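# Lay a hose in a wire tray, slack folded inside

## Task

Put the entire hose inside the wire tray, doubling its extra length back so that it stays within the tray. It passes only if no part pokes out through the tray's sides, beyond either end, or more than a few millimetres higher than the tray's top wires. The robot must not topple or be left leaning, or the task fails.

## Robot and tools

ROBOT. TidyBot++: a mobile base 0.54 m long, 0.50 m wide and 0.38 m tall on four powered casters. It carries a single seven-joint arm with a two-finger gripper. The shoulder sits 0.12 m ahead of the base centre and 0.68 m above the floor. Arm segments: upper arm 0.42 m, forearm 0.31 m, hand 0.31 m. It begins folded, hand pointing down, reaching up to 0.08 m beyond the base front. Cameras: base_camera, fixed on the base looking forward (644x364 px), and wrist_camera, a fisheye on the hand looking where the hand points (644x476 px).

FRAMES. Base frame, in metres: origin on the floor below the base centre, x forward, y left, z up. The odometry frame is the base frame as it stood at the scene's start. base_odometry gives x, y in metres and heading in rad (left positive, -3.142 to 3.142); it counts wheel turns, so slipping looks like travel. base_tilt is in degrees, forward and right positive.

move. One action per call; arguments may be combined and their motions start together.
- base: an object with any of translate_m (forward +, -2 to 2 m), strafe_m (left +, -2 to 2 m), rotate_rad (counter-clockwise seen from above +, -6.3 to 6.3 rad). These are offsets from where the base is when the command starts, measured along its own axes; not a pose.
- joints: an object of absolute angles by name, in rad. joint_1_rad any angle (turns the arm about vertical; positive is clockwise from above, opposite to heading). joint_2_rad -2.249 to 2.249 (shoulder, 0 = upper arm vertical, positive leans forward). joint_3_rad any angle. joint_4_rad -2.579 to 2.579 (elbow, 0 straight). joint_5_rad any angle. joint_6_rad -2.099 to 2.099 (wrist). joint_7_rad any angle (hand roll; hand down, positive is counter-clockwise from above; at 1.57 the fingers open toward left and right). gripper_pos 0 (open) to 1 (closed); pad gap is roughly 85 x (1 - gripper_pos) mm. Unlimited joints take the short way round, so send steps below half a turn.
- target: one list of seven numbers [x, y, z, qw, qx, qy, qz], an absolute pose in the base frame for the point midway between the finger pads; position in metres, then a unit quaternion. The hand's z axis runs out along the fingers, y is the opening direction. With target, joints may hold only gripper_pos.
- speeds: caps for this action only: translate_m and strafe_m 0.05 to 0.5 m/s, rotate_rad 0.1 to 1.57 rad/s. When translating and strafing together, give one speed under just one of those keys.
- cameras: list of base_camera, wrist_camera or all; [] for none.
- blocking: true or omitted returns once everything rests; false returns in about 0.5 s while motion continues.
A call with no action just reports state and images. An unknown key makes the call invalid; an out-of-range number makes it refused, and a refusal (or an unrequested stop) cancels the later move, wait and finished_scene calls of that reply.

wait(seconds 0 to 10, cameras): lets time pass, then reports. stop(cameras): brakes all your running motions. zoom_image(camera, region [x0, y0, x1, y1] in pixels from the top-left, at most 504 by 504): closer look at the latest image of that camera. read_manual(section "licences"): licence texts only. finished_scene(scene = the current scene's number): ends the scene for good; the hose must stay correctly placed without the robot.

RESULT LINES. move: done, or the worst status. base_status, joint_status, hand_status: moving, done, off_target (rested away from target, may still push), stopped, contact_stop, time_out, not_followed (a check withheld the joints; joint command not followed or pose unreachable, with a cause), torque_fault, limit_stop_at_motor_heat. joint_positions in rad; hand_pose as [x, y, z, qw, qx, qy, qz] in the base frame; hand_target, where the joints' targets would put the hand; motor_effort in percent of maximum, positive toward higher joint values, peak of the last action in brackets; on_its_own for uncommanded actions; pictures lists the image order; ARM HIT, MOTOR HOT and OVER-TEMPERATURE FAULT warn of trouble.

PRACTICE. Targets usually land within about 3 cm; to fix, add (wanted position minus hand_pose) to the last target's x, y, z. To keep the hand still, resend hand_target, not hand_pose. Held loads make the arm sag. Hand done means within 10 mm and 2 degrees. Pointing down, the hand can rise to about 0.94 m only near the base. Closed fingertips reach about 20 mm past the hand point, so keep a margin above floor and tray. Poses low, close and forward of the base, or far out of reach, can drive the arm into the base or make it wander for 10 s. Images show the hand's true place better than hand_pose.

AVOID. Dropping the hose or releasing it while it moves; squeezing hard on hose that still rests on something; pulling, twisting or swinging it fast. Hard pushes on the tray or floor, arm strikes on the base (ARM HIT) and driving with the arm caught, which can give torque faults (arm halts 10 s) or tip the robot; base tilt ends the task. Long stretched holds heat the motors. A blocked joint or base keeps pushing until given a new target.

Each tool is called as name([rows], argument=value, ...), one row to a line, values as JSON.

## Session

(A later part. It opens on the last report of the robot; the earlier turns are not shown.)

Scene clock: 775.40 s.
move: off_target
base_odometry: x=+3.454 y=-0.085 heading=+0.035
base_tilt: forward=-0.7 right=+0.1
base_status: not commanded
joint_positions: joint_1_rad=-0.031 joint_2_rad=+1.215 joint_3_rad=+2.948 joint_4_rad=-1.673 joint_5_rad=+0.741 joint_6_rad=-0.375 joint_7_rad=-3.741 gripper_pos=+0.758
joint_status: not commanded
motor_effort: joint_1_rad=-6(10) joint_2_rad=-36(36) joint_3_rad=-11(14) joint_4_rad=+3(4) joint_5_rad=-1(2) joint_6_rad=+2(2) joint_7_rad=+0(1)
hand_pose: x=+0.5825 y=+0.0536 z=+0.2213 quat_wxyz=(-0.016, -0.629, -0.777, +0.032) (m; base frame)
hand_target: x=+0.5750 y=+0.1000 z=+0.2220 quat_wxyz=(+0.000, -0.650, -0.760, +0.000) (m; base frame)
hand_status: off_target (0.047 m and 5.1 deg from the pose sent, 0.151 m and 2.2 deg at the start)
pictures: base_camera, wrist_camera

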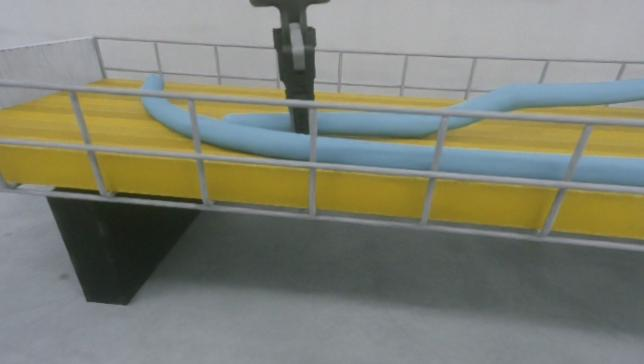

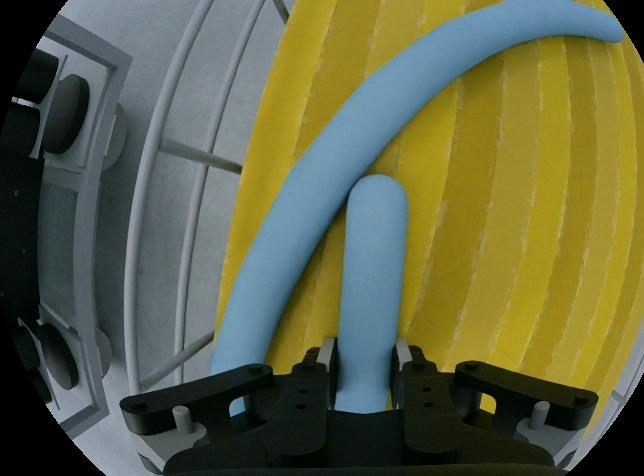

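move(base={"strafe_m": 0.12}, speeds={"strafe_m": 0.15})

Scene clock: 778.90 s.
move: done
base_odometry: x=+3.450 y=+0.035 heading=+0.036
base_tilt: forward=-0.7 right=+0.1
base_status: done
joint_positions: joint_1_rad=-0.035 joint_2_rad=+1.212 joint_3_rad=+2.969 joint_4_rad=-1.676 joint_5_rad=+0.741 joint_6_rad=-0.372 joint_7_rad=-3.744 gripper_pos=+0.758
joint_status: not commanded
motor_effort: joint_1_rad=-6(12) joint_2_rad=-36(36) joint_3_rad=-10(16) joint_4_rad=+3(4) joint_5_rad=-1(2) joint_6_rad=+2(4) joint_7_rad=+0(1)
hand_pose: x=+0.5825 y=+0.0439 z=+0.2213 quat_wxyz=(-0.023, -0.631, -0.775, +0.038) (m; base frame)
hand_target: x=+0.5750 y=+0.1000 z=+0.2220 quat_wxyz=(+0.000, -0.650, -0.760, +0.000) (m; base frame)
hand_status: not commanded
pictures: base_camera, wrist_camera

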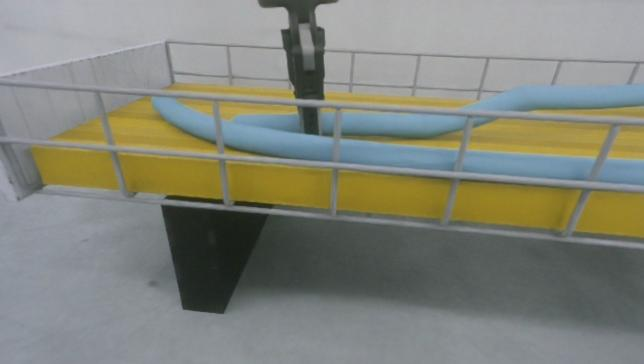

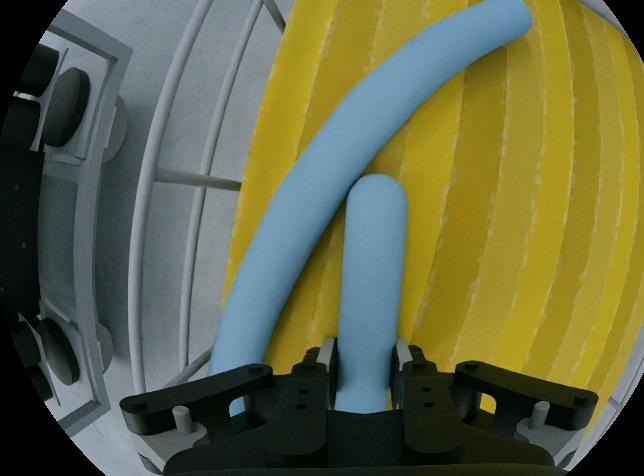

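move(base={"strafe_m": 0.1}, speeds={"strafe_m": 0.15})

move(joints={"gripper_pos": 0.5})

move(target=[0.57, 0.09, 0.45, 0, 0.65, 0.76, 0])

move(base={"strafe_m": -0.3}, target=[0.52, 0, 0.74, 0, 0.707, 0.707, 0])

Scene clock: 783.17 s.
move: done
base_odometry: x=+3.446 y=+0.135 heading=+0.036
base_tilt: forward=-0.7 right=+0.1
base_status: done
joint_positions: joint_1_rad=-0.037 joint_2_rad=+1.212 joint_3_rad=+2.971 joint_4_rad=-1.677 joint_5_rad=+0.741 joint_6_rad=-0.371 joint_7_rad=-3.744 gripper_pos=+0.758
joint_status: not commanded
motor_effort: joint_1_rad=-6(11) joint_2_rad=-36(37) joint_3_rad=-9(14) joint_4_rad=+4(5) joint_5_rad=-1(1) joint_6_rad=+2(4) joint_7_rad=+0(1)
hand_pose: x=+0.5823 y=+0.0438 z=+0.2213 quat_wxyz=(-0.023, -0.630, -0.775, +0.039) (m; base frame)
hand_target: x=+0.5750 y=+0.1000 z=+0.2220 quat_wxyz=(+0.000, -0.650, -0.760, +0.000) (m; base frame)
hand_status: not commanded
pictures: base_camera, wrist_camera

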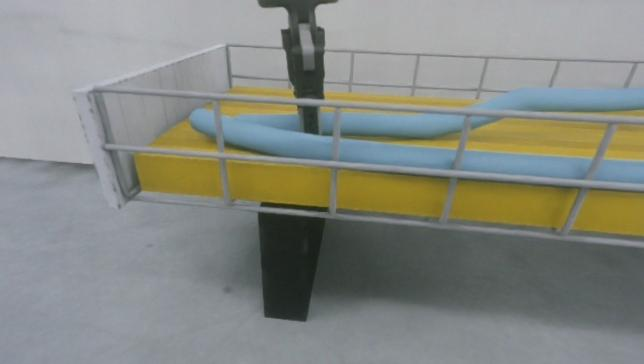

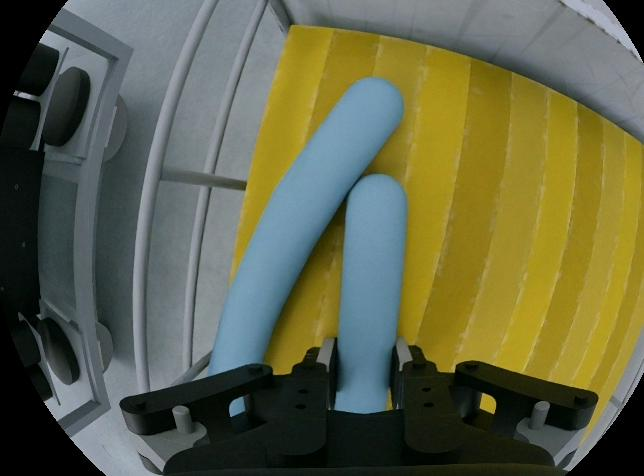

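Scene clock: 783.97 s.
move: done
base_odometry: x=+3.446 y=+0.135 heading=+0.036
base_tilt: forward=-0.8 right=+0.1
base_status: not commanded
joint_positions: joint_1_rad=-0.057 joint_2_rad=+1.213 joint_3_rad=+2.951 joint_4_rad=-1.681 joint_5_rad=+0.737 joint_6_rad=-0.353 joint_7_rad=-3.744 gripper_pos=+0.500
joint_status: all done
motor_effort: joint_1_rad=-2(6) joint_2_rad=-38(40) joint_3_rad=-6(11) joint_4_rad=+3(5) joint_5_rad=+0(1) joint_6_rad=-1(2) joint_7_rad=+0(1)
hand_pose: x=+0.5809 y=+0.0690 z=+0.2210 quat_wxyz=(-0.015, -0.621, -0.783, +0.024) (m; base frame)
hand_target: x=+0.5750 y=+0.1000 z=+0.2220 quat_wxyz=(+0.000, -0.650, -0.760, +0.000) (m; base frame)
hand_status: not commanded
pictures: base_camera, wrist_camera

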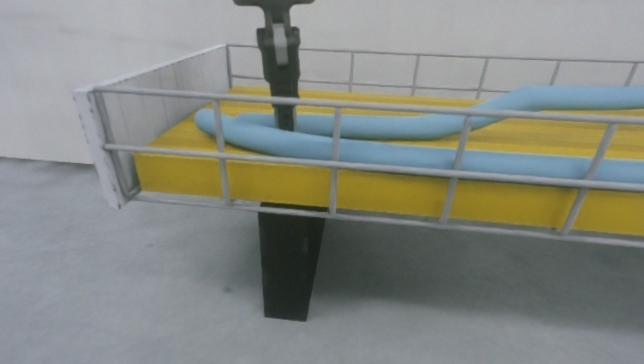

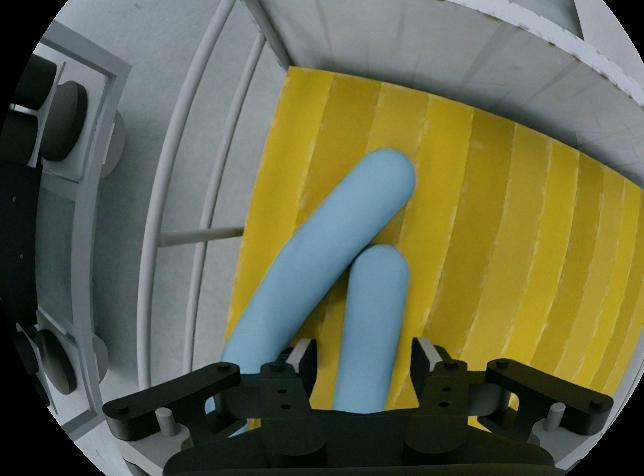

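Scene clock: 785.67 s.
move: off_target
base_odometry: x=+3.446 y=+0.135 heading=+0.036
base_tilt: forward=-0.7 right=+0.1
base_status: not commanded
joint_positions: joint_1_rad=+0.040 joint_2_rad=+0.743 joint_3_rad=+2.773 joint_4_rad=-1.762 joint_5_rad=+0.440 joint_6_rad=-0.657 joint_7_rad=-3.601 gripper_pos=+0.500
joint_status: not commanded
motor_effort: joint_1_rad=-1(2) joint_2_rad=-35(42) joint_3_rad=-6(7) joint_4_rad=+11(12) joint_5_rad=+1(1) joint_6_rad=+0(1) joint_7_rad=+1(1)
hand_pose: x=+0.5954 y=+0.0926 z=+0.4454 quat_wxyz=(-0.024, -0.663, -0.748, -0.020) (m; base frame)
hand_target: x=+0.5700 y=+0.0900 z=+0.4500 quat_wxyz=(+0.000, -0.650, -0.760, +0.000) (m; base frame)
hand_status: off_target (0.026 m and 4.2 deg from the pose sent, 0.230 m and 5.3 deg at the start)
pictures: base_camera, wrist_camera

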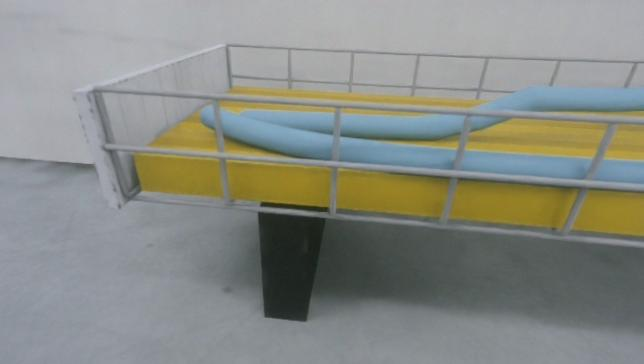

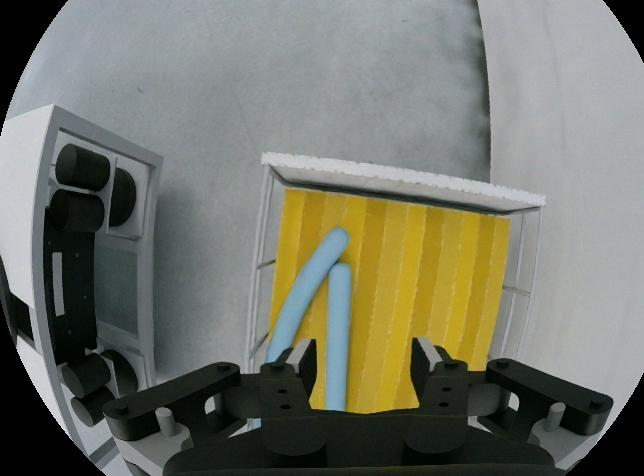

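Scene clock: 787.77 s.
move: off_target
base_odometry: x=+3.457 y=-0.165 heading=+0.036
base_tilt: forward=-0.6 right=+0.2
base_status: done
joint_positions: joint_1_rad=+0.128 joint_2_rad=+0.232 joint_3_rad=+2.950 joint_4_rad=-1.491 joint_5_rad=+0.078 joint_6_rad=-1.384 joint_7_rad=-3.247 gripper_pos=+0.500
joint_status: not commanded
motor_effort: joint_1_rad=+0(3) joint_2_rad=-24(37) joint_3_rad=-1(5) joint_4_rad=+16(18) joint_5_rad=+1(2) joint_6_rad=+0(1) joint_7_rad=+0(1)
hand_pose: x=+0.5355 y=-0.0004 z=+0.7343 quat_wxyz=(-0.025, -0.719, -0.695, -0.004) (m; base frame)
hand_target: x=+0.5200 y=+0.0000 z=+0.7400 quat_wxyz=(+0.000, -0.707, -0.707, +0.000) (m; base frame)
hand_status: off_target (0.016 m and 3.5 deg from the pose sent, 0.318 m and 7.7 deg at the start)
pictures: base_camera, wrist_camera

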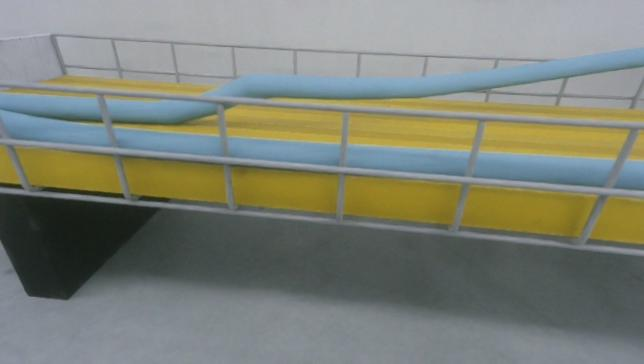

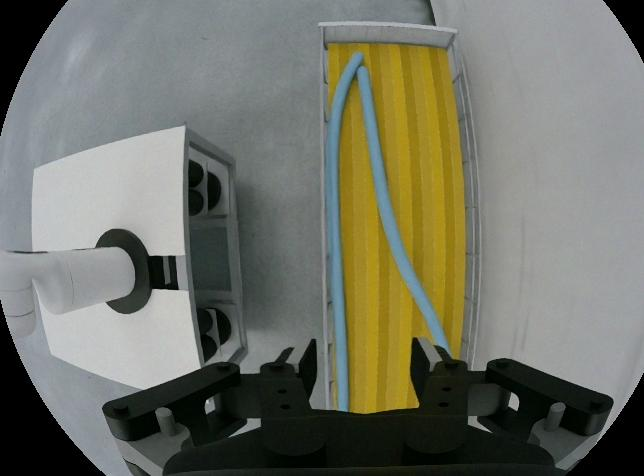

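move(base={"strafe_m": -0.65}, target=[0.52, -0.05, 0.74, 0, -0.707, 0.707, 0])

Scene clock: 792.47 s.
move: off_target
base_odometry: x=+3.481 y=-0.815 heading=+0.036
base_tilt: forward=-0.7 right=+0.1
base_status: done
joint_positions: joint_1_rad=-0.056 joint_2_rad=+0.232 joint_3_rad=+3.384 joint_4_rad=-1.491 joint_5_rad=-0.018 joint_6_rad=-1.389 joint_7_rad=-6.026 gripper_pos=+0.500
joint_status: not commanded
motor_effort: joint_1_rad=+0(3) joint_2_rad=-25(26) joint_3_rad=+0(2) joint_4_rad=+16(18) joint_5_rad=+1(2) joint_6_rad=+0(0) joint_7_rad=+0(1)
hand_pose: x=+0.5329 y=-0.0651 z=+0.7338 quat_wxyz=(-0.006, -0.733, +0.680, -0.025) (m; base frame)
hand_target: x=+0.5200 y=-0.0500 z=+0.7400 quat_wxyz=(+0.000, -0.707, +0.707, +0.000) (m; base frame)
hand_status: off_target (0.021 m and 5.2 deg from the pose sent, 0.052 m and 178.0 deg at the start)
pictures: base_camera, wrist_camera

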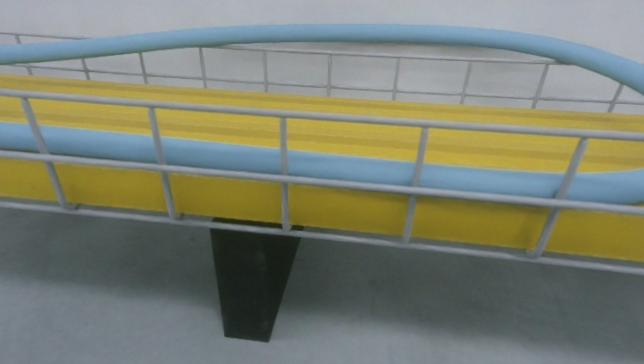

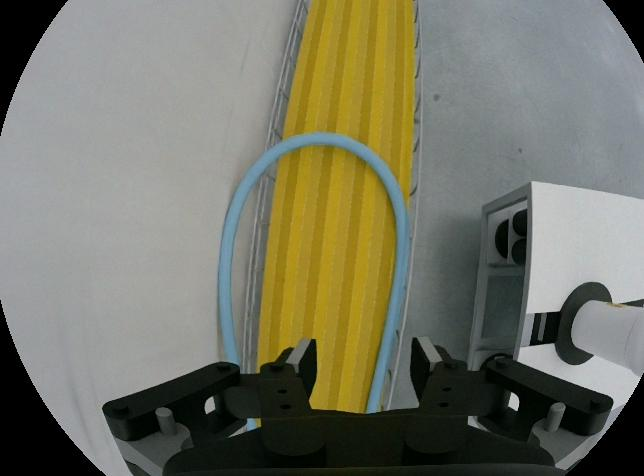

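move(base={"strafe_m": -0.35}, target=[0.67, 0.11, 0.45, 0, 0.383, -0.924, 0], joints={"gripper_pos": 0.4})

Scene clock: 800.73 s.
move: off_target
base_odometry: x=+3.493 y=-1.165 heading=+0.036
base_tilt: forward=-0.6 right=+0.1
base_status: done
joint_positions: joint_1_rad=-0.450 joint_2_rad=+0.893 joint_3_rad=+3.628 joint_4_rad=-1.420 joint_5_rad=-0.441 joint_6_rad=-1.017 joint_7_rad=-6.842 gripper_pos=+0.400
joint_status: all done
motor_effort: joint_1_rad=+0(3) joint_2_rad=-40(42) joint_3_rad=+4(6) joint_4_rad=+12(17) joint_5_rad=+1(2) joint_6_rad=-1(2) joint_7_rad=+1(1)
hand_pose: x=+0.6460 y=+0.1011 z=+0.4465 quat_wxyz=(-0.036, -0.420, +0.907, +0.011) (m; base frame)
hand_target: x=+0.6700 y=+0.1100 z=+0.4500 quat_wxyz=(+0.000, -0.383, +0.924, +0.000) (m; base frame)
hand_status: off_target (0.026 m and 6.4 deg from the pose sent, 0.361 m and 49.3 deg at the start)
pictures: base_camera, wrist_camera

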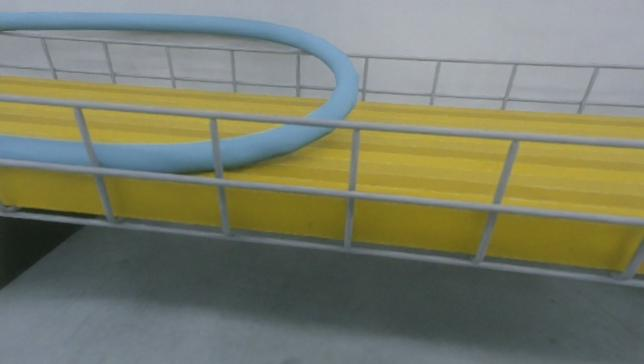

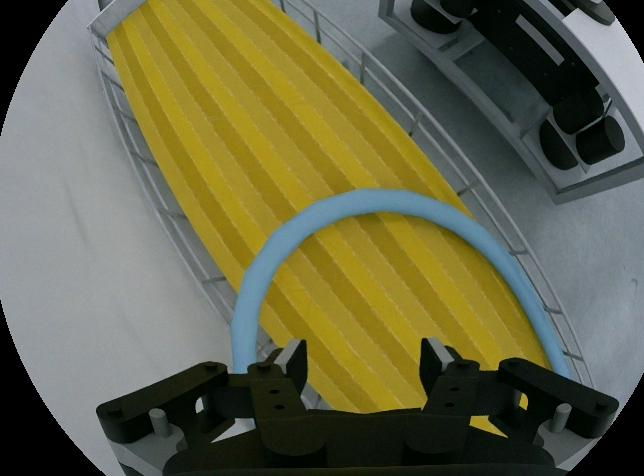

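move(target=[0.70, 0.055, 0.33, 0, 0.259, -0.966, 0])

Scene clock: 805.13 s.
move: off_target
base_odometry: x=+3.493 y=-1.165 heading=+0.036
base_tilt: forward=-0.6 right=+0.1
base_status: not commanded
joint_positions: joint_1_rad=-0.359 joint_2_rad=+1.148 joint_3_rad=+3.629 joint_4_rad=-1.341 joint_5_rad=-0.589 joint_6_rad=-0.884 joint_7_rad=-6.928 gripper_pos=+0.400
joint_status: not commanded
motor_effort: joint_1_rad=-1(3) joint_2_rad=-44(47) joint_3_rad=+6(6) joint_4_rad=+10(12) joint_5_rad=+1(1) joint_6_rad=-1(2) joint_7_rad=+0(1)
hand_pose: x=+0.6706 y=+0.0615 z=+0.3215 quat_wxyz=(-0.040, -0.310, +0.950, +0.009) (m; base frame)
hand_target: x=+0.7000 y=+0.0550 z=+0.3300 quat_wxyz=(+0.000, -0.259, +0.966, +0.000) (m; base frame)
hand_status: off_target (0.031 m and 7.8 deg from the pose sent, 0.136 m and 20.2 deg at the start)
pictures: base_camera, wrist_camera

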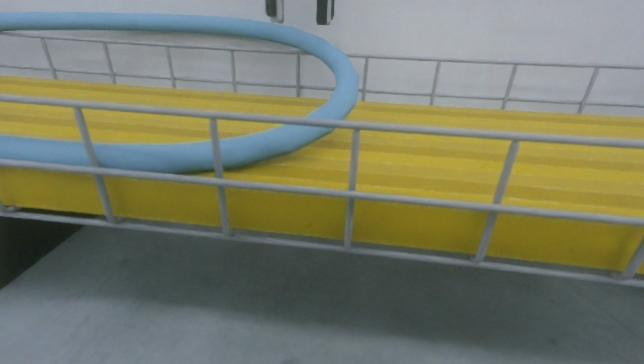

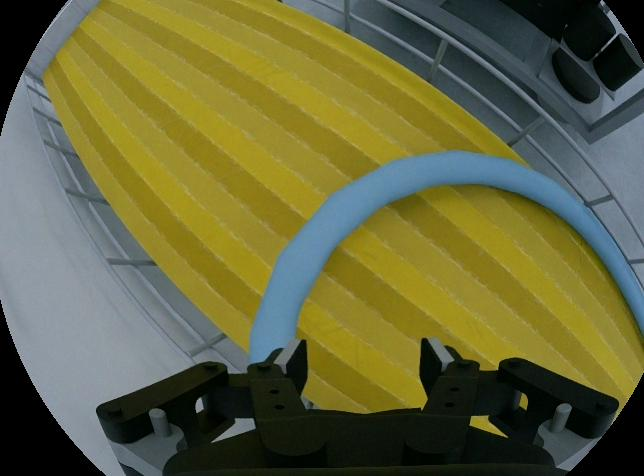

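move(target=[0.705, 0.01, 0.27, 0, 0.3, -0.954, 0])

Scene clock: 808.13 s.
move: off_target
base_odometry: x=+3.493 y=-1.165 heading=+0.036
base_tilt: forward=-0.7 right=+0.1
base_status: not commanded
joint_positions: joint_1_rad=-0.248 joint_2_rad=+1.256 joint_3_rad=+3.612 joint_4_rad=-1.291 joint_5_rad=-0.612 joint_6_rad=-0.806 joint_7_rad=-6.878 gripper_pos=+0.400
joint_status: not commanded
motor_effort: joint_1_rad=-1(4) joint_2_rad=-45(48) joint_3_rad=+6(7) joint_4_rad=+9(10) joint_5_rad=+1(2) joint_6_rad=-1(2) joint_7_rad=+0(1)
hand_pose: x=+0.6822 y=-0.0003 z=+0.2668 quat_wxyz=(-0.036, -0.287, +0.957, -0.001) (m; base frame)
hand_target: x=+0.7050 y=+0.0100 z=+0.2700 quat_wxyz=(+0.000, -0.300, +0.954, +0.000) (m; base frame)
hand_status: off_target (0.025 m and 4.3 deg from the pose sent, 0.081 m and 4.9 deg at the start)
pictures: base_camera, wrist_camera

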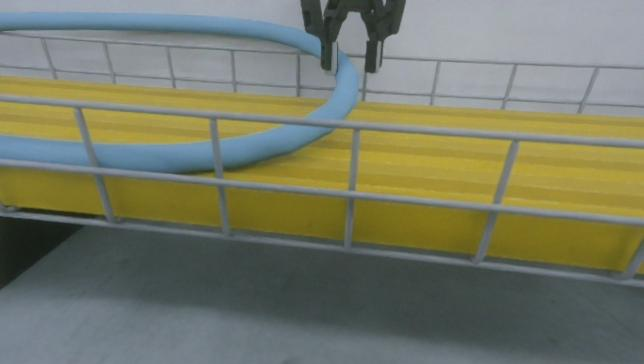

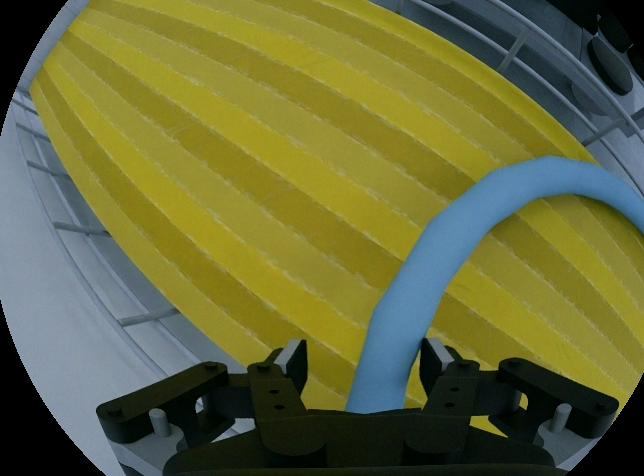

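move(target=[0.695, 0.026, 0.24, 0, 0.27, -0.963, 0])

move(joints={"gripper_pos": 0.85})

Scene clock: 814.27 s.
move: off_target
base_odometry: x=+3.493 y=-1.165 heading=+0.036
base_tilt: forward=-0.6 right=+0.2
base_status: not commanded
joint_positions: joint_1_rad=-0.265 joint_2_rad=+1.298 joint_3_rad=+3.610 joint_4_rad=-1.292 joint_5_rad=-0.675 joint_6_rad=-0.754 joint_7_rad=-6.878 gripper_pos=+0.400
joint_status: not commanded
motor_effort: joint_1_rad=-1(2) joint_2_rad=-45(46) joint_3_rad=+6(7) joint_4_rad=+8(10) joint_5_rad=+1(1) joint_6_rad=-1(2) joint_7_rad=+1(1)
hand_pose: x=+0.6846 y=+0.0115 z=+0.2425 quat_wxyz=(-0.023, -0.274, +0.961, +0.000) (m; base frame)
hand_target: x=+0.6950 y=+0.0260 z=+0.2400 quat_wxyz=(+0.000, -0.270, +0.963, +0.000) (m; base frame)
hand_status: off_target (0.018 m and 2.7 deg from the pose sent, 0.040 m and 4.6 deg at the start)
pictures: base_camera, wrist_camera

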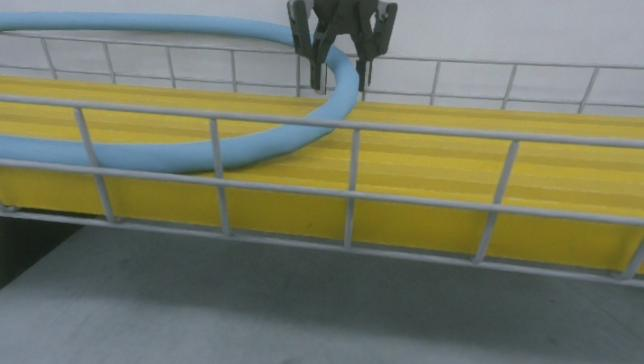

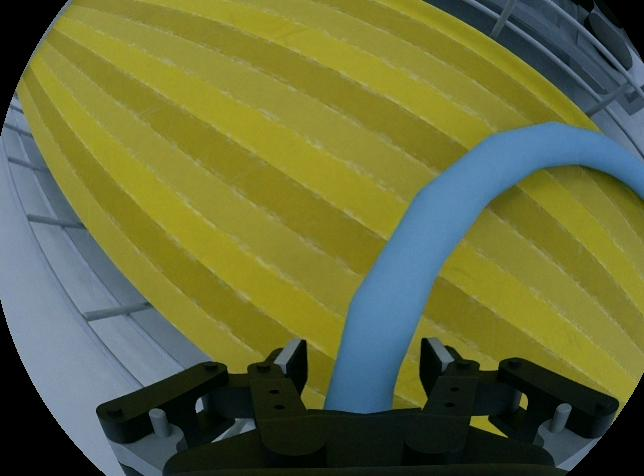

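Scene clock: 815.07 s.
move: off_target
base_odometry: x=+3.493 y=-1.165 heading=+0.036
base_tilt: forward=-0.7 right=+0.2
base_status: not commanded
joint_positions: joint_1_rad=-0.265 joint_2_rad=+1.298 joint_3_rad=+3.610 joint_4_rad=-1.292 joint_5_rad=-0.675 joint_6_rad=-0.754 joint_7_rad=-6.878 gripper_pos=+0.728
joint_status: gripper_pos off_target (ended at +0.728, target +0.850)
motor_effort: joint_1_rad=-1(3) joint_2_rad=-45(47) joint_3_rad=+6(6) joint_4_rad=+10(11) joint_5_rad=+1(2) joint_6_rad=+0(1) joint_7_rad=+1(1)
hand_pose: x=+0.6844 y=+0.0114 z=+0.2424 quat_wxyz=(-0.023, -0.274, +0.961, +0.000) (m; base frame)
hand_target: x=+0.6950 y=+0.0260 z=+0.2400 quat_wxyz=(+0.000, -0.270, +0.963, +0.000) (m; base frame)
hand_status: not commanded
pictures: base_camera, wrist_camera

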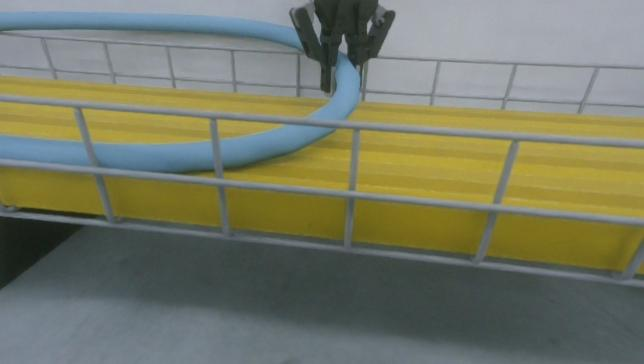

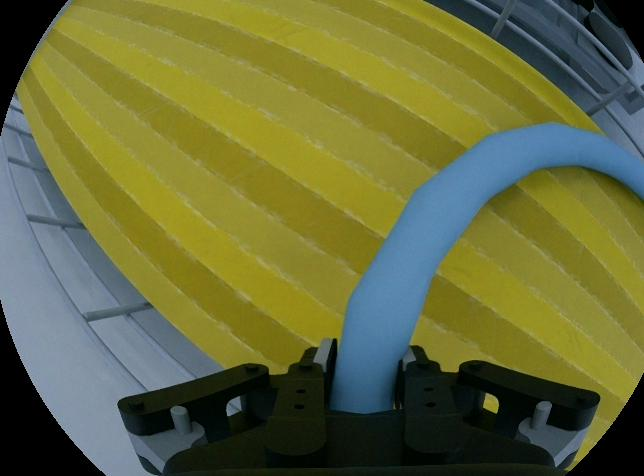

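move(target=[0.655, -0.12, 0.225, 0, 0.66, -0.75, 0])

move(base={"strafe_m": -0.15}, speeds={"strafe_m": 0.15})

Scene clock: 819.63 s.
move: off_target
base_odometry: x=+3.493 y=-1.165 heading=+0.036
base_tilt: forward=-0.7 right=+0.2
base_status: not commanded
joint_positions: joint_1_rad=+0.012 joint_2_rad=+1.280 joint_3_rad=+3.419 joint_4_rad=-1.380 joint_5_rad=-0.638 joint_6_rad=-0.631 joint_7_rad=-5.881 gripper_pos=+0.728
joint_status: not commanded
motor_effort: joint_1_rad=+5(6) joint_2_rad=-42(45) joint_3_rad=+10(12) joint_4_rad=+8(9) joint_5_rad=+7(8) joint_6_rad=+3(3) joint_7_rad=+5(5)
hand_pose: x=+0.6561 y=-0.0604 z=+0.2223 quat_wxyz=(+0.019, -0.616, +0.786, +0.046) (m; base frame)
hand_target: x=+0.6550 y=-0.1200 z=+0.2250 quat_wxyz=(+0.000, -0.661, +0.751, +0.000) (m; base frame)
hand_status: off_target (0.060 m and 8.7 deg from the pose sent, 0.136 m and 50.9 deg at the start)
pictures: base_camera, wrist_camera

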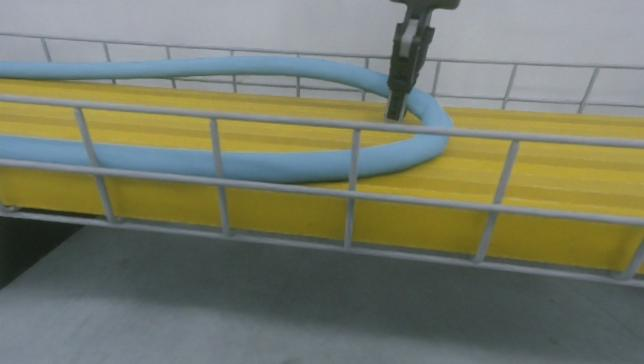

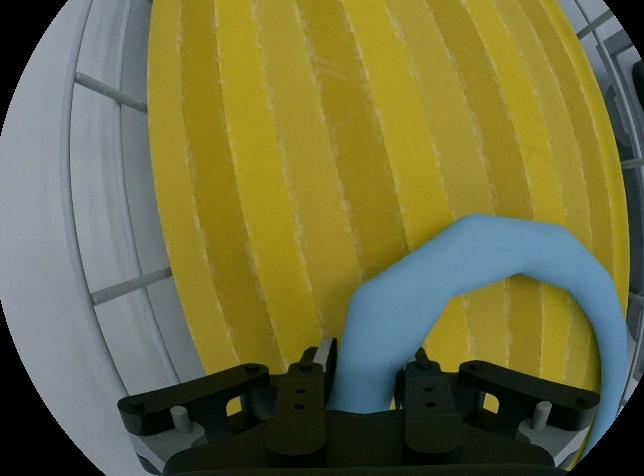

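Scene clock: 821.30 s.
move: done
base_odometry: x=+3.499 y=-1.315 heading=+0.037
base_tilt: forward=-0.7 right=+0.1
base_status: done
joint_positions: joint_1_rad=+0.020 joint_2_rad=+1.280 joint_3_rad=+3.403 joint_4_rad=-1.381 joint_5_rad=-0.636 joint_6_rad=-0.628 joint_7_rad=-5.877 gripper_pos=+0.728
joint_status: not commanded
motor_effort: joint_1_rad=+5(10) joint_2_rad=-42(42) joint_3_rad=+10(14) joint_4_rad=+7(9) joint_5_rad=+7(8) joint_6_rad=+3(4) joint_7_rad=+3(5)
hand_pose: x=+0.6563 y=-0.0558 z=+0.2216 quat_wxyz=(+0.024, -0.616, +0.786, +0.051) (m; base frame)
hand_target: x=+0.6550 y=-0.1200 z=+0.2250 quat_wxyz=(+0.000, -0.661, +0.751, +0.000) (m; base frame)
hand_status: not commanded
pictures: base_camera, wrist_camera

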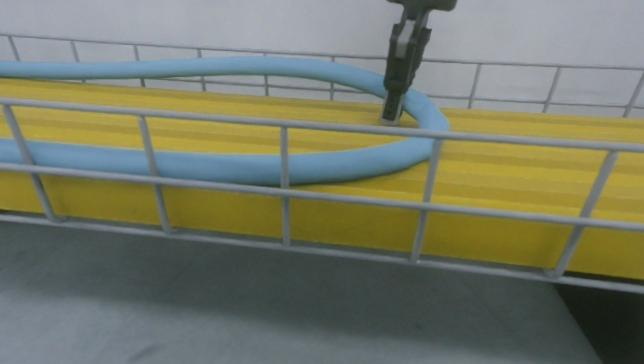

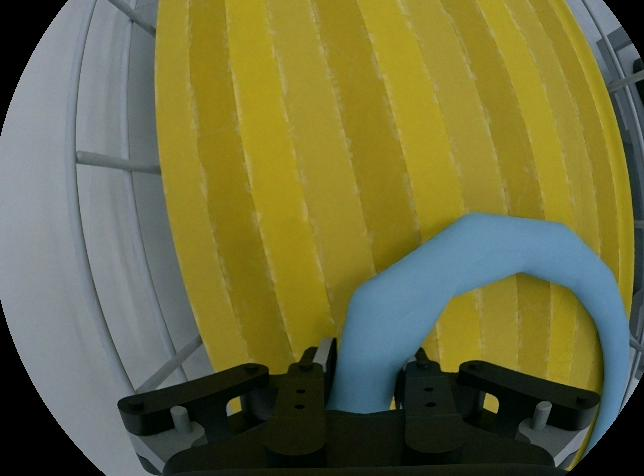

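move(base={"strafe_m": -0.15}, speeds={"strafe_m": 0.15})

Scene clock: 825.57 s.
move: done
base_odometry: x=+3.504 y=-1.465 heading=+0.037
base_tilt: forward=-0.7 right=+0.1
base_status: done
joint_positions: joint_1_rad=+0.022 joint_2_rad=+1.279 joint_3_rad=+3.398 joint_4_rad=-1.382 joint_5_rad=-0.635 joint_6_rad=-0.627 joint_7_rad=-5.876 gripper_pos=+0.728
joint_status: not commanded
motor_effort: joint_1_rad=+5(11) joint_2_rad=-42(42) joint_3_rad=+10(14) joint_4_rad=+7(8) joint_5_rad=+7(8) joint_6_rad=+3(4) joint_7_rad=+4(5)
hand_pose: x=+0.6558 y=-0.0542 z=+0.2213 quat_wxyz=(+0.025, -0.617, +0.785, +0.052) (m; base frame)
hand_target: x=+0.6550 y=-0.1200 z=+0.2250 quat_wxyz=(+0.000, -0.661, +0.751, +0.000) (m; base frame)
hand_status: not commanded
pictures: base_camera, wrist_camera

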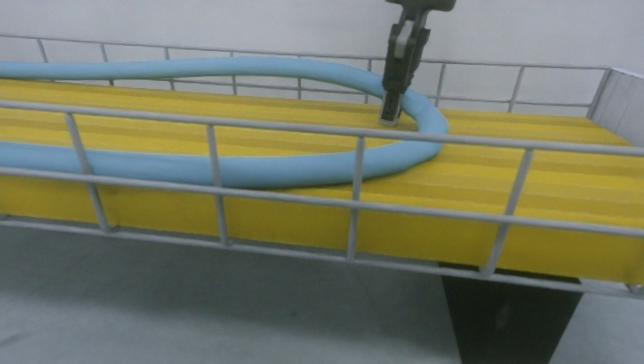

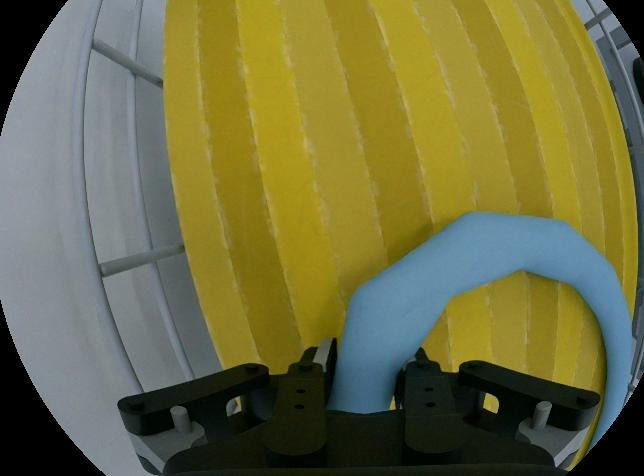

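move(target=[0.645, -0.10, 0.21, 0, 0.82, -0.572, 0])

Scene clock: 829.60 s.
move: off_target
base_odometry: x=+3.504 y=-1.465 heading=+0.037
base_tilt: forward=-0.7 right=+0.1
base_status: not commanded
joint_positions: joint_1_rad=+0.037 joint_2_rad=+1.264 joint_3_rad=+3.340 joint_4_rad=-1.419 joint_5_rad=-0.528 joint_6_rad=-0.549 joint_7_rad=-5.509 gripper_pos=+0.728
joint_status: not commanded
motor_effort: joint_1_rad=+3(6) joint_2_rad=-37(42) joint_3_rad=+8(11) joint_4_rad=+7(8) joint_5_rad=+7(8) joint_6_rad=+3(4) joint_7_rad=+5(6)
hand_pose: x=+0.6517 y=-0.0557 z=+0.2200 quat_wxyz=(+0.026, -0.777, +0.629, +0.030) (m; base frame)
hand_target: x=+0.6450 y=-0.1000 z=+0.2100 quat_wxyz=(+0.000, -0.820, +0.572, +0.000) (m; base frame)
hand_status: off_target (0.046 m and 9.4 deg from the pose sent, 0.048 m and 34.5 deg at the start)
pictures: base_camera, wrist_camera

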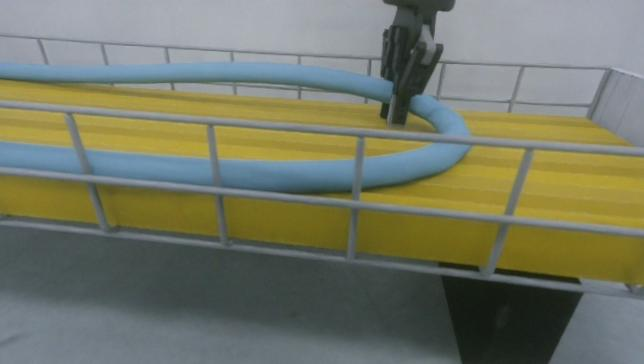

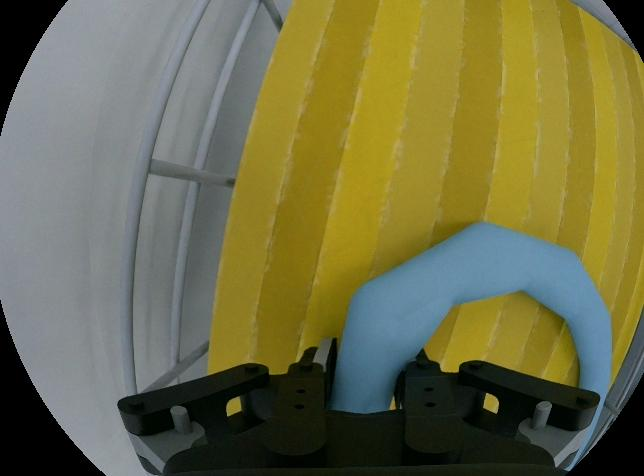

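move()

Scene clock: 843.03 s.
base_odometry: x=+3.504 y=-1.465 heading=+0.037
base_tilt: forward=-0.6 right=+0.2
base_status: not commanded
joint_positions: joint_1_rad=+0.037 joint_2_rad=+1.264 joint_3_rad=+3.340 joint_4_rad=-1.419 joint_5_rad=-0.528 joint_6_rad=-0.549 joint_7_rad=-5.507 gripper_pos=+0.728
joint_status: not commanded
motor_effort: joint_1_rad=+3(6) joint_2_rad=-37(42) joint_3_rad=+8(11) joint_4_rad=+7(8) joint_5_rad=+7(8) joint_6_rad=+3(4) joint_7_rad=+5(6)
hand_pose: x=+0.6517 y=-0.0557 z=+0.2200 quat_wxyz=(+0.026, -0.778, +0.628, +0.030) (m; base frame)
hand_target: x=+0.6450 y=-0.1000 z=+0.2100 quat_wxyz=(+0.000, -0.820, +0.572, +0.000) (m; base frame)
hand_status: off_target (0.046 m and 9.2 deg from the pose sent, 0.048 m and 34.5 deg at the start)
pictures: base_camera, wrist_camera

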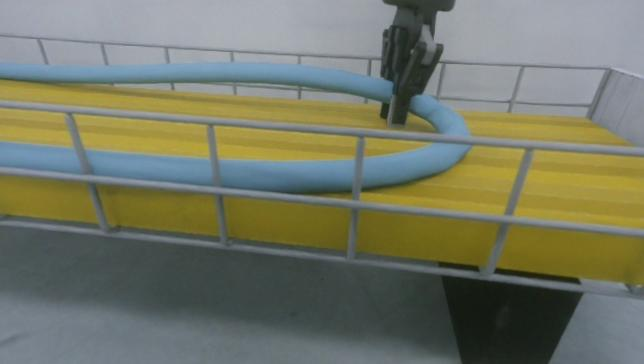

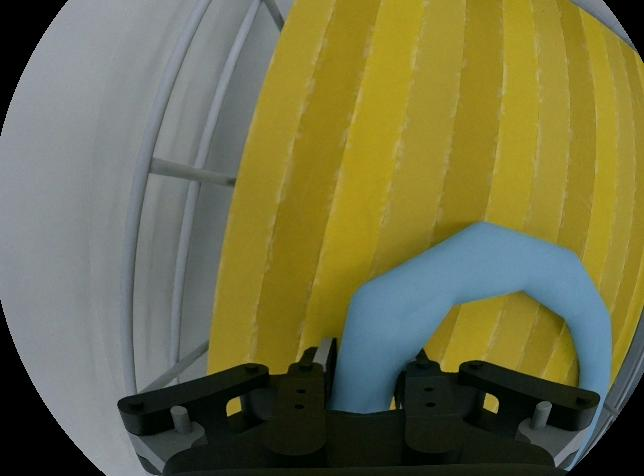

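move(target=[0.67, -0.08, 0.195, 0, 0.80, -0.60, 0])

move(joints={"gripper_pos":0.5})

Scene clock: 849.50 s.
move: off_target
base_odometry: x=+3.504 y=-1.465 heading=+0.037
base_tilt: forward=-0.7 right=+0.1
base_status: not commanded
joint_positions: joint_1_rad=+0.036 joint_2_rad=+1.275 joint_3_rad=+3.343 joint_4_rad=-1.384 joint_5_rad=-0.504 joint_6_rad=-0.584 joint_7_rad=-5.528 gripper_pos=+0.728
joint_status: not commanded
motor_effort: joint_1_rad=+1(4) joint_2_rad=-35(38) joint_3_rad=+4(8) joint_4_rad=+16(17) joint_5_rad=+4(7) joint_6_rad=+11(12) joint_7_rad=+5(6)
hand_pose: x=+0.6557 y=-0.0556 z=+0.2195 quat_wxyz=(+0.023, -0.780, +0.625, +0.035) (m; base frame)
hand_target: x=+0.6700 y=-0.0800 z=+0.1950 quat_wxyz=(+0.000, -0.800, +0.600, +0.000) (m; base frame)
hand_status: off_target (0.037 m and 6.0 deg from the pose sent, 0.039 m and 6.1 deg at the start)
pictures: base_camera, wrist_camera

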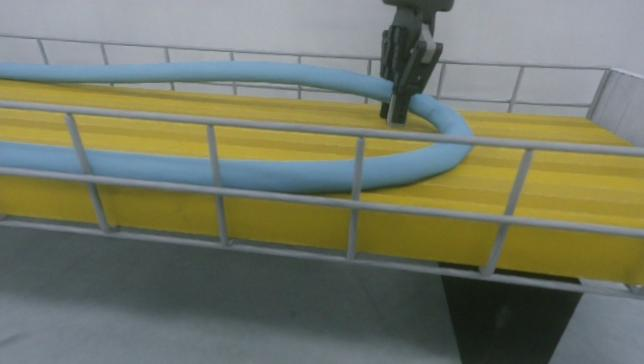

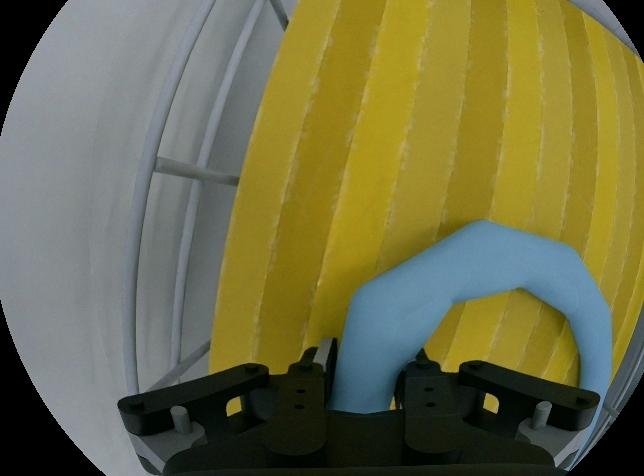

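Scene clock: 850.23 s.
move: done
base_odometry: x=+3.504 y=-1.465 heading=+0.037
base_tilt: forward=-0.7 right=+0.1
base_status: not commanded
joint_positions: joint_1_rad=+0.034 joint_2_rad=+1.287 joint_3_rad=+3.345 joint_4_rad=-1.346 joint_5_rad=-0.497 joint_6_rad=-0.566 joint_7_rad=-5.528 gripper_pos=+0.500
joint_status: all done
motor_effort: joint_1_rad=+0(2) joint_2_rad=-37(38) joint_3_rad=+3(6) joint_4_rad=+10(17) joint_5_rad=+3(4) joint_6_rad=+5(12) joint_7_rad=+3(6)
hand_pose: x=+0.6757 y=-0.0606 z=+0.2178 quat_wxyz=(+0.028, -0.785, +0.619, +0.015) (m; base frame)
hand_target: x=+0.6700 y=-0.0800 z=+0.1950 quat_wxyz=(+0.000, -0.800, +0.600, +0.000) (m; base frame)
hand_status: not commanded
pictures: base_camera, wrist_camera

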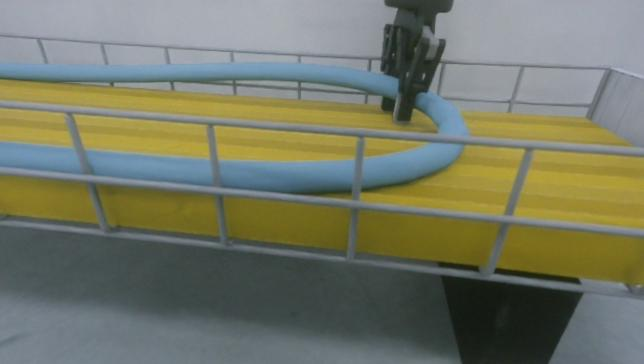

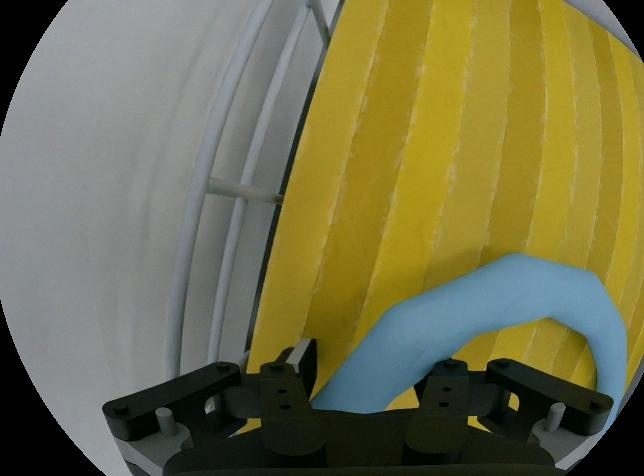

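move(joints={"gripper_pos":0.35}, target=[0.665, -0.08, 0.21, 0, 0.574, -0.819, 0])

Scene clock: 853.80 s.
move: off_target
base_odometry: x=+3.504 y=-1.465 heading=+0.037
base_tilt: forward=-0.7 right=+0.2
base_status: not commanded
joint_positions: joint_1_rad=-0.023 joint_2_rad=+1.298 joint_3_rad=+3.446 joint_4_rad=-1.360 joint_5_rad=-0.594 joint_6_rad=-0.564 joint_7_rad=-5.962 gripper_pos=+0.350
joint_status: all done
motor_effort: joint_1_rad=+0(3) joint_2_rad=-42(45) joint_3_rad=+4(7) joint_4_rad=+8(17) joint_5_rad=+1(4) joint_6_rad=+0(10) joint_7_rad=+1(3)
hand_pose: x=+0.6733 y=-0.0760 z=+0.2153 quat_wxyz=(+0.008, -0.611, +0.791, +0.000) (m; base frame)
hand_target: x=+0.6650 y=-0.0800 z=+0.2100 quat_wxyz=(+0.000, -0.574, +0.819, +0.000) (m; base frame)
hand_status: off_target (0.011 m and 5.4 deg from the pose sent, 0.023 m and 33.6 deg at the start)
pictures: base_camera, wrist_camera

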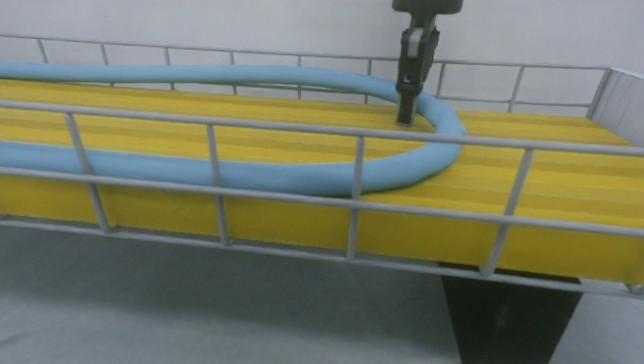

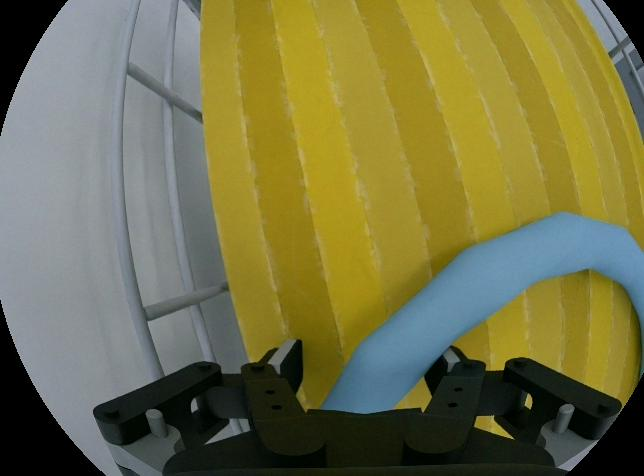

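move(joints={"gripper_pos":0.1}, target=[0.66, -0.09, 0.32, 0, 0.574, -0.819, 0])

move(target=[0.52, 0, 0.74, 0, 0.707, 0.707, 0])

Scene clock: 857.23 s.
move: off_target
base_odometry: x=+3.504 y=-1.465 heading=+0.037
base_tilt: forward=-0.6 right=+0.1
base_status: not commanded
joint_positions: joint_1_rad=-0.025 joint_2_rad=+1.089 joint_3_rad=+3.500 joint_4_rad=-1.459 joint_5_rad=-0.577 joint_6_rad=-0.634 joint_7_rad=-5.990 gripper_pos=+0.100
joint_status: all done
motor_effort: joint_1_rad=-1(1) joint_2_rad=-43(48) joint_3_rad=+4(5) joint_4_rad=+10(11) joint_5_rad=+1(1) joint_6_rad=+0(2) joint_7_rad=+0(1)
hand_pose: x=+0.6840 y=-0.0945 z=+0.3194 quat_wxyz=(+0.028, -0.587, +0.809, -0.018) (m; base frame)
hand_target: x=+0.6600 y=-0.0900 z=+0.3200 quat_wxyz=(+0.000, -0.574, +0.819, +0.000) (m; base frame)
hand_status: off_target (0.024 m and 4.3 deg from the pose sent, 0.106 m and 5.4 deg at the start)
pictures: base_camera, wrist_camera

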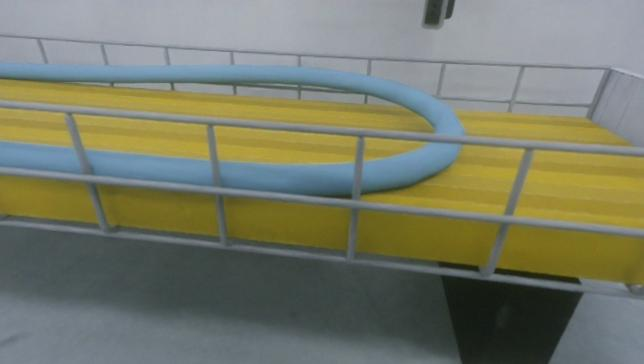

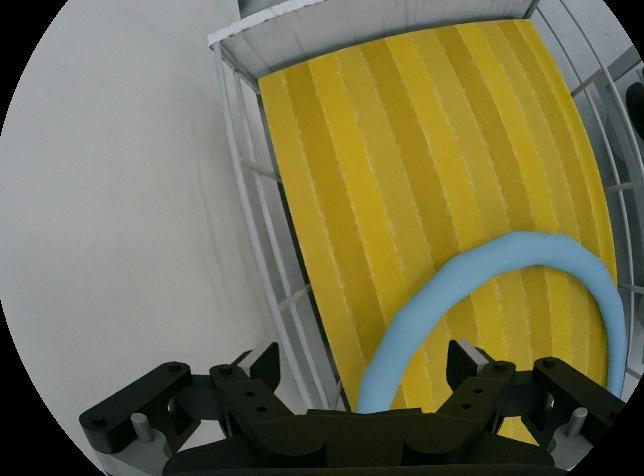

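Scene clock: 860.67 s.
move: off_target
base_odometry: x=+3.504 y=-1.465 heading=+0.037
base_tilt: forward=-0.7 right=+0.0
base_status: not commanded
joint_positions: joint_1_rad=+0.116 joint_2_rad=+0.228 joint_3_rad=+2.990 joint_4_rad=-1.463 joint_5_rad=-0.002 joint_6_rad=-1.385 joint_7_rad=-3.249 gripper_pos=+0.100
joint_status: not commanded
motor_effort: joint_1_rad=+0(2) joint_2_rad=-25(46) joint_3_rad=-1(4) joint_4_rad=+17(18) joint_5_rad=+1(1) joint_6_rad=+0(1) joint_7_rad=+1(1)
hand_pose: x=+0.5446 y=+0.0134 z=+0.7449 quat_wxyz=(-0.009, -0.733, -0.679, -0.038) (m; base frame)
hand_target: x=+0.5200 y=+0.0000 z=+0.7400 quat_wxyz=(+0.000, -0.707, -0.707, +0.000) (m; base frame)
hand_status: off_target (0.028 m and 6.2 deg from the pose sent, 0.461 m and 162.0 deg at the start)
pictures: base_camera, wrist_camera

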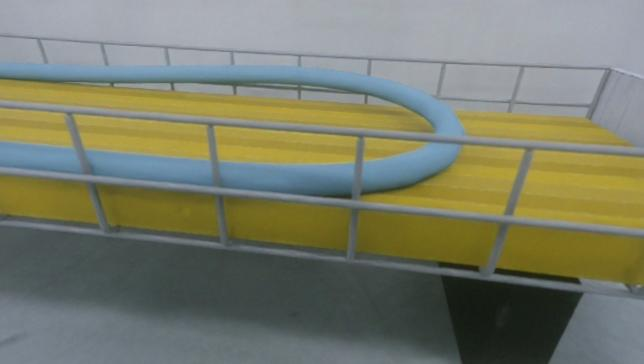

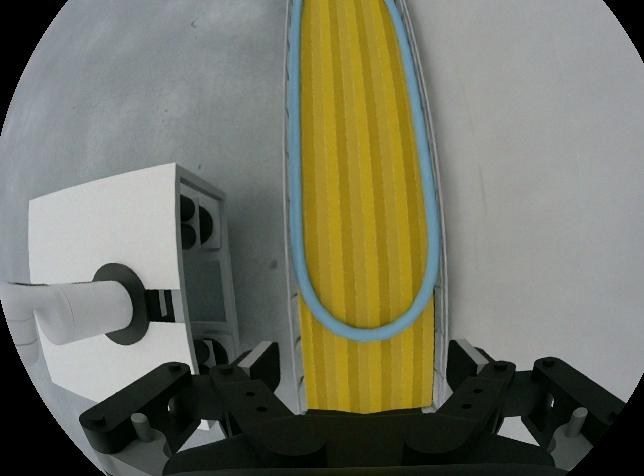

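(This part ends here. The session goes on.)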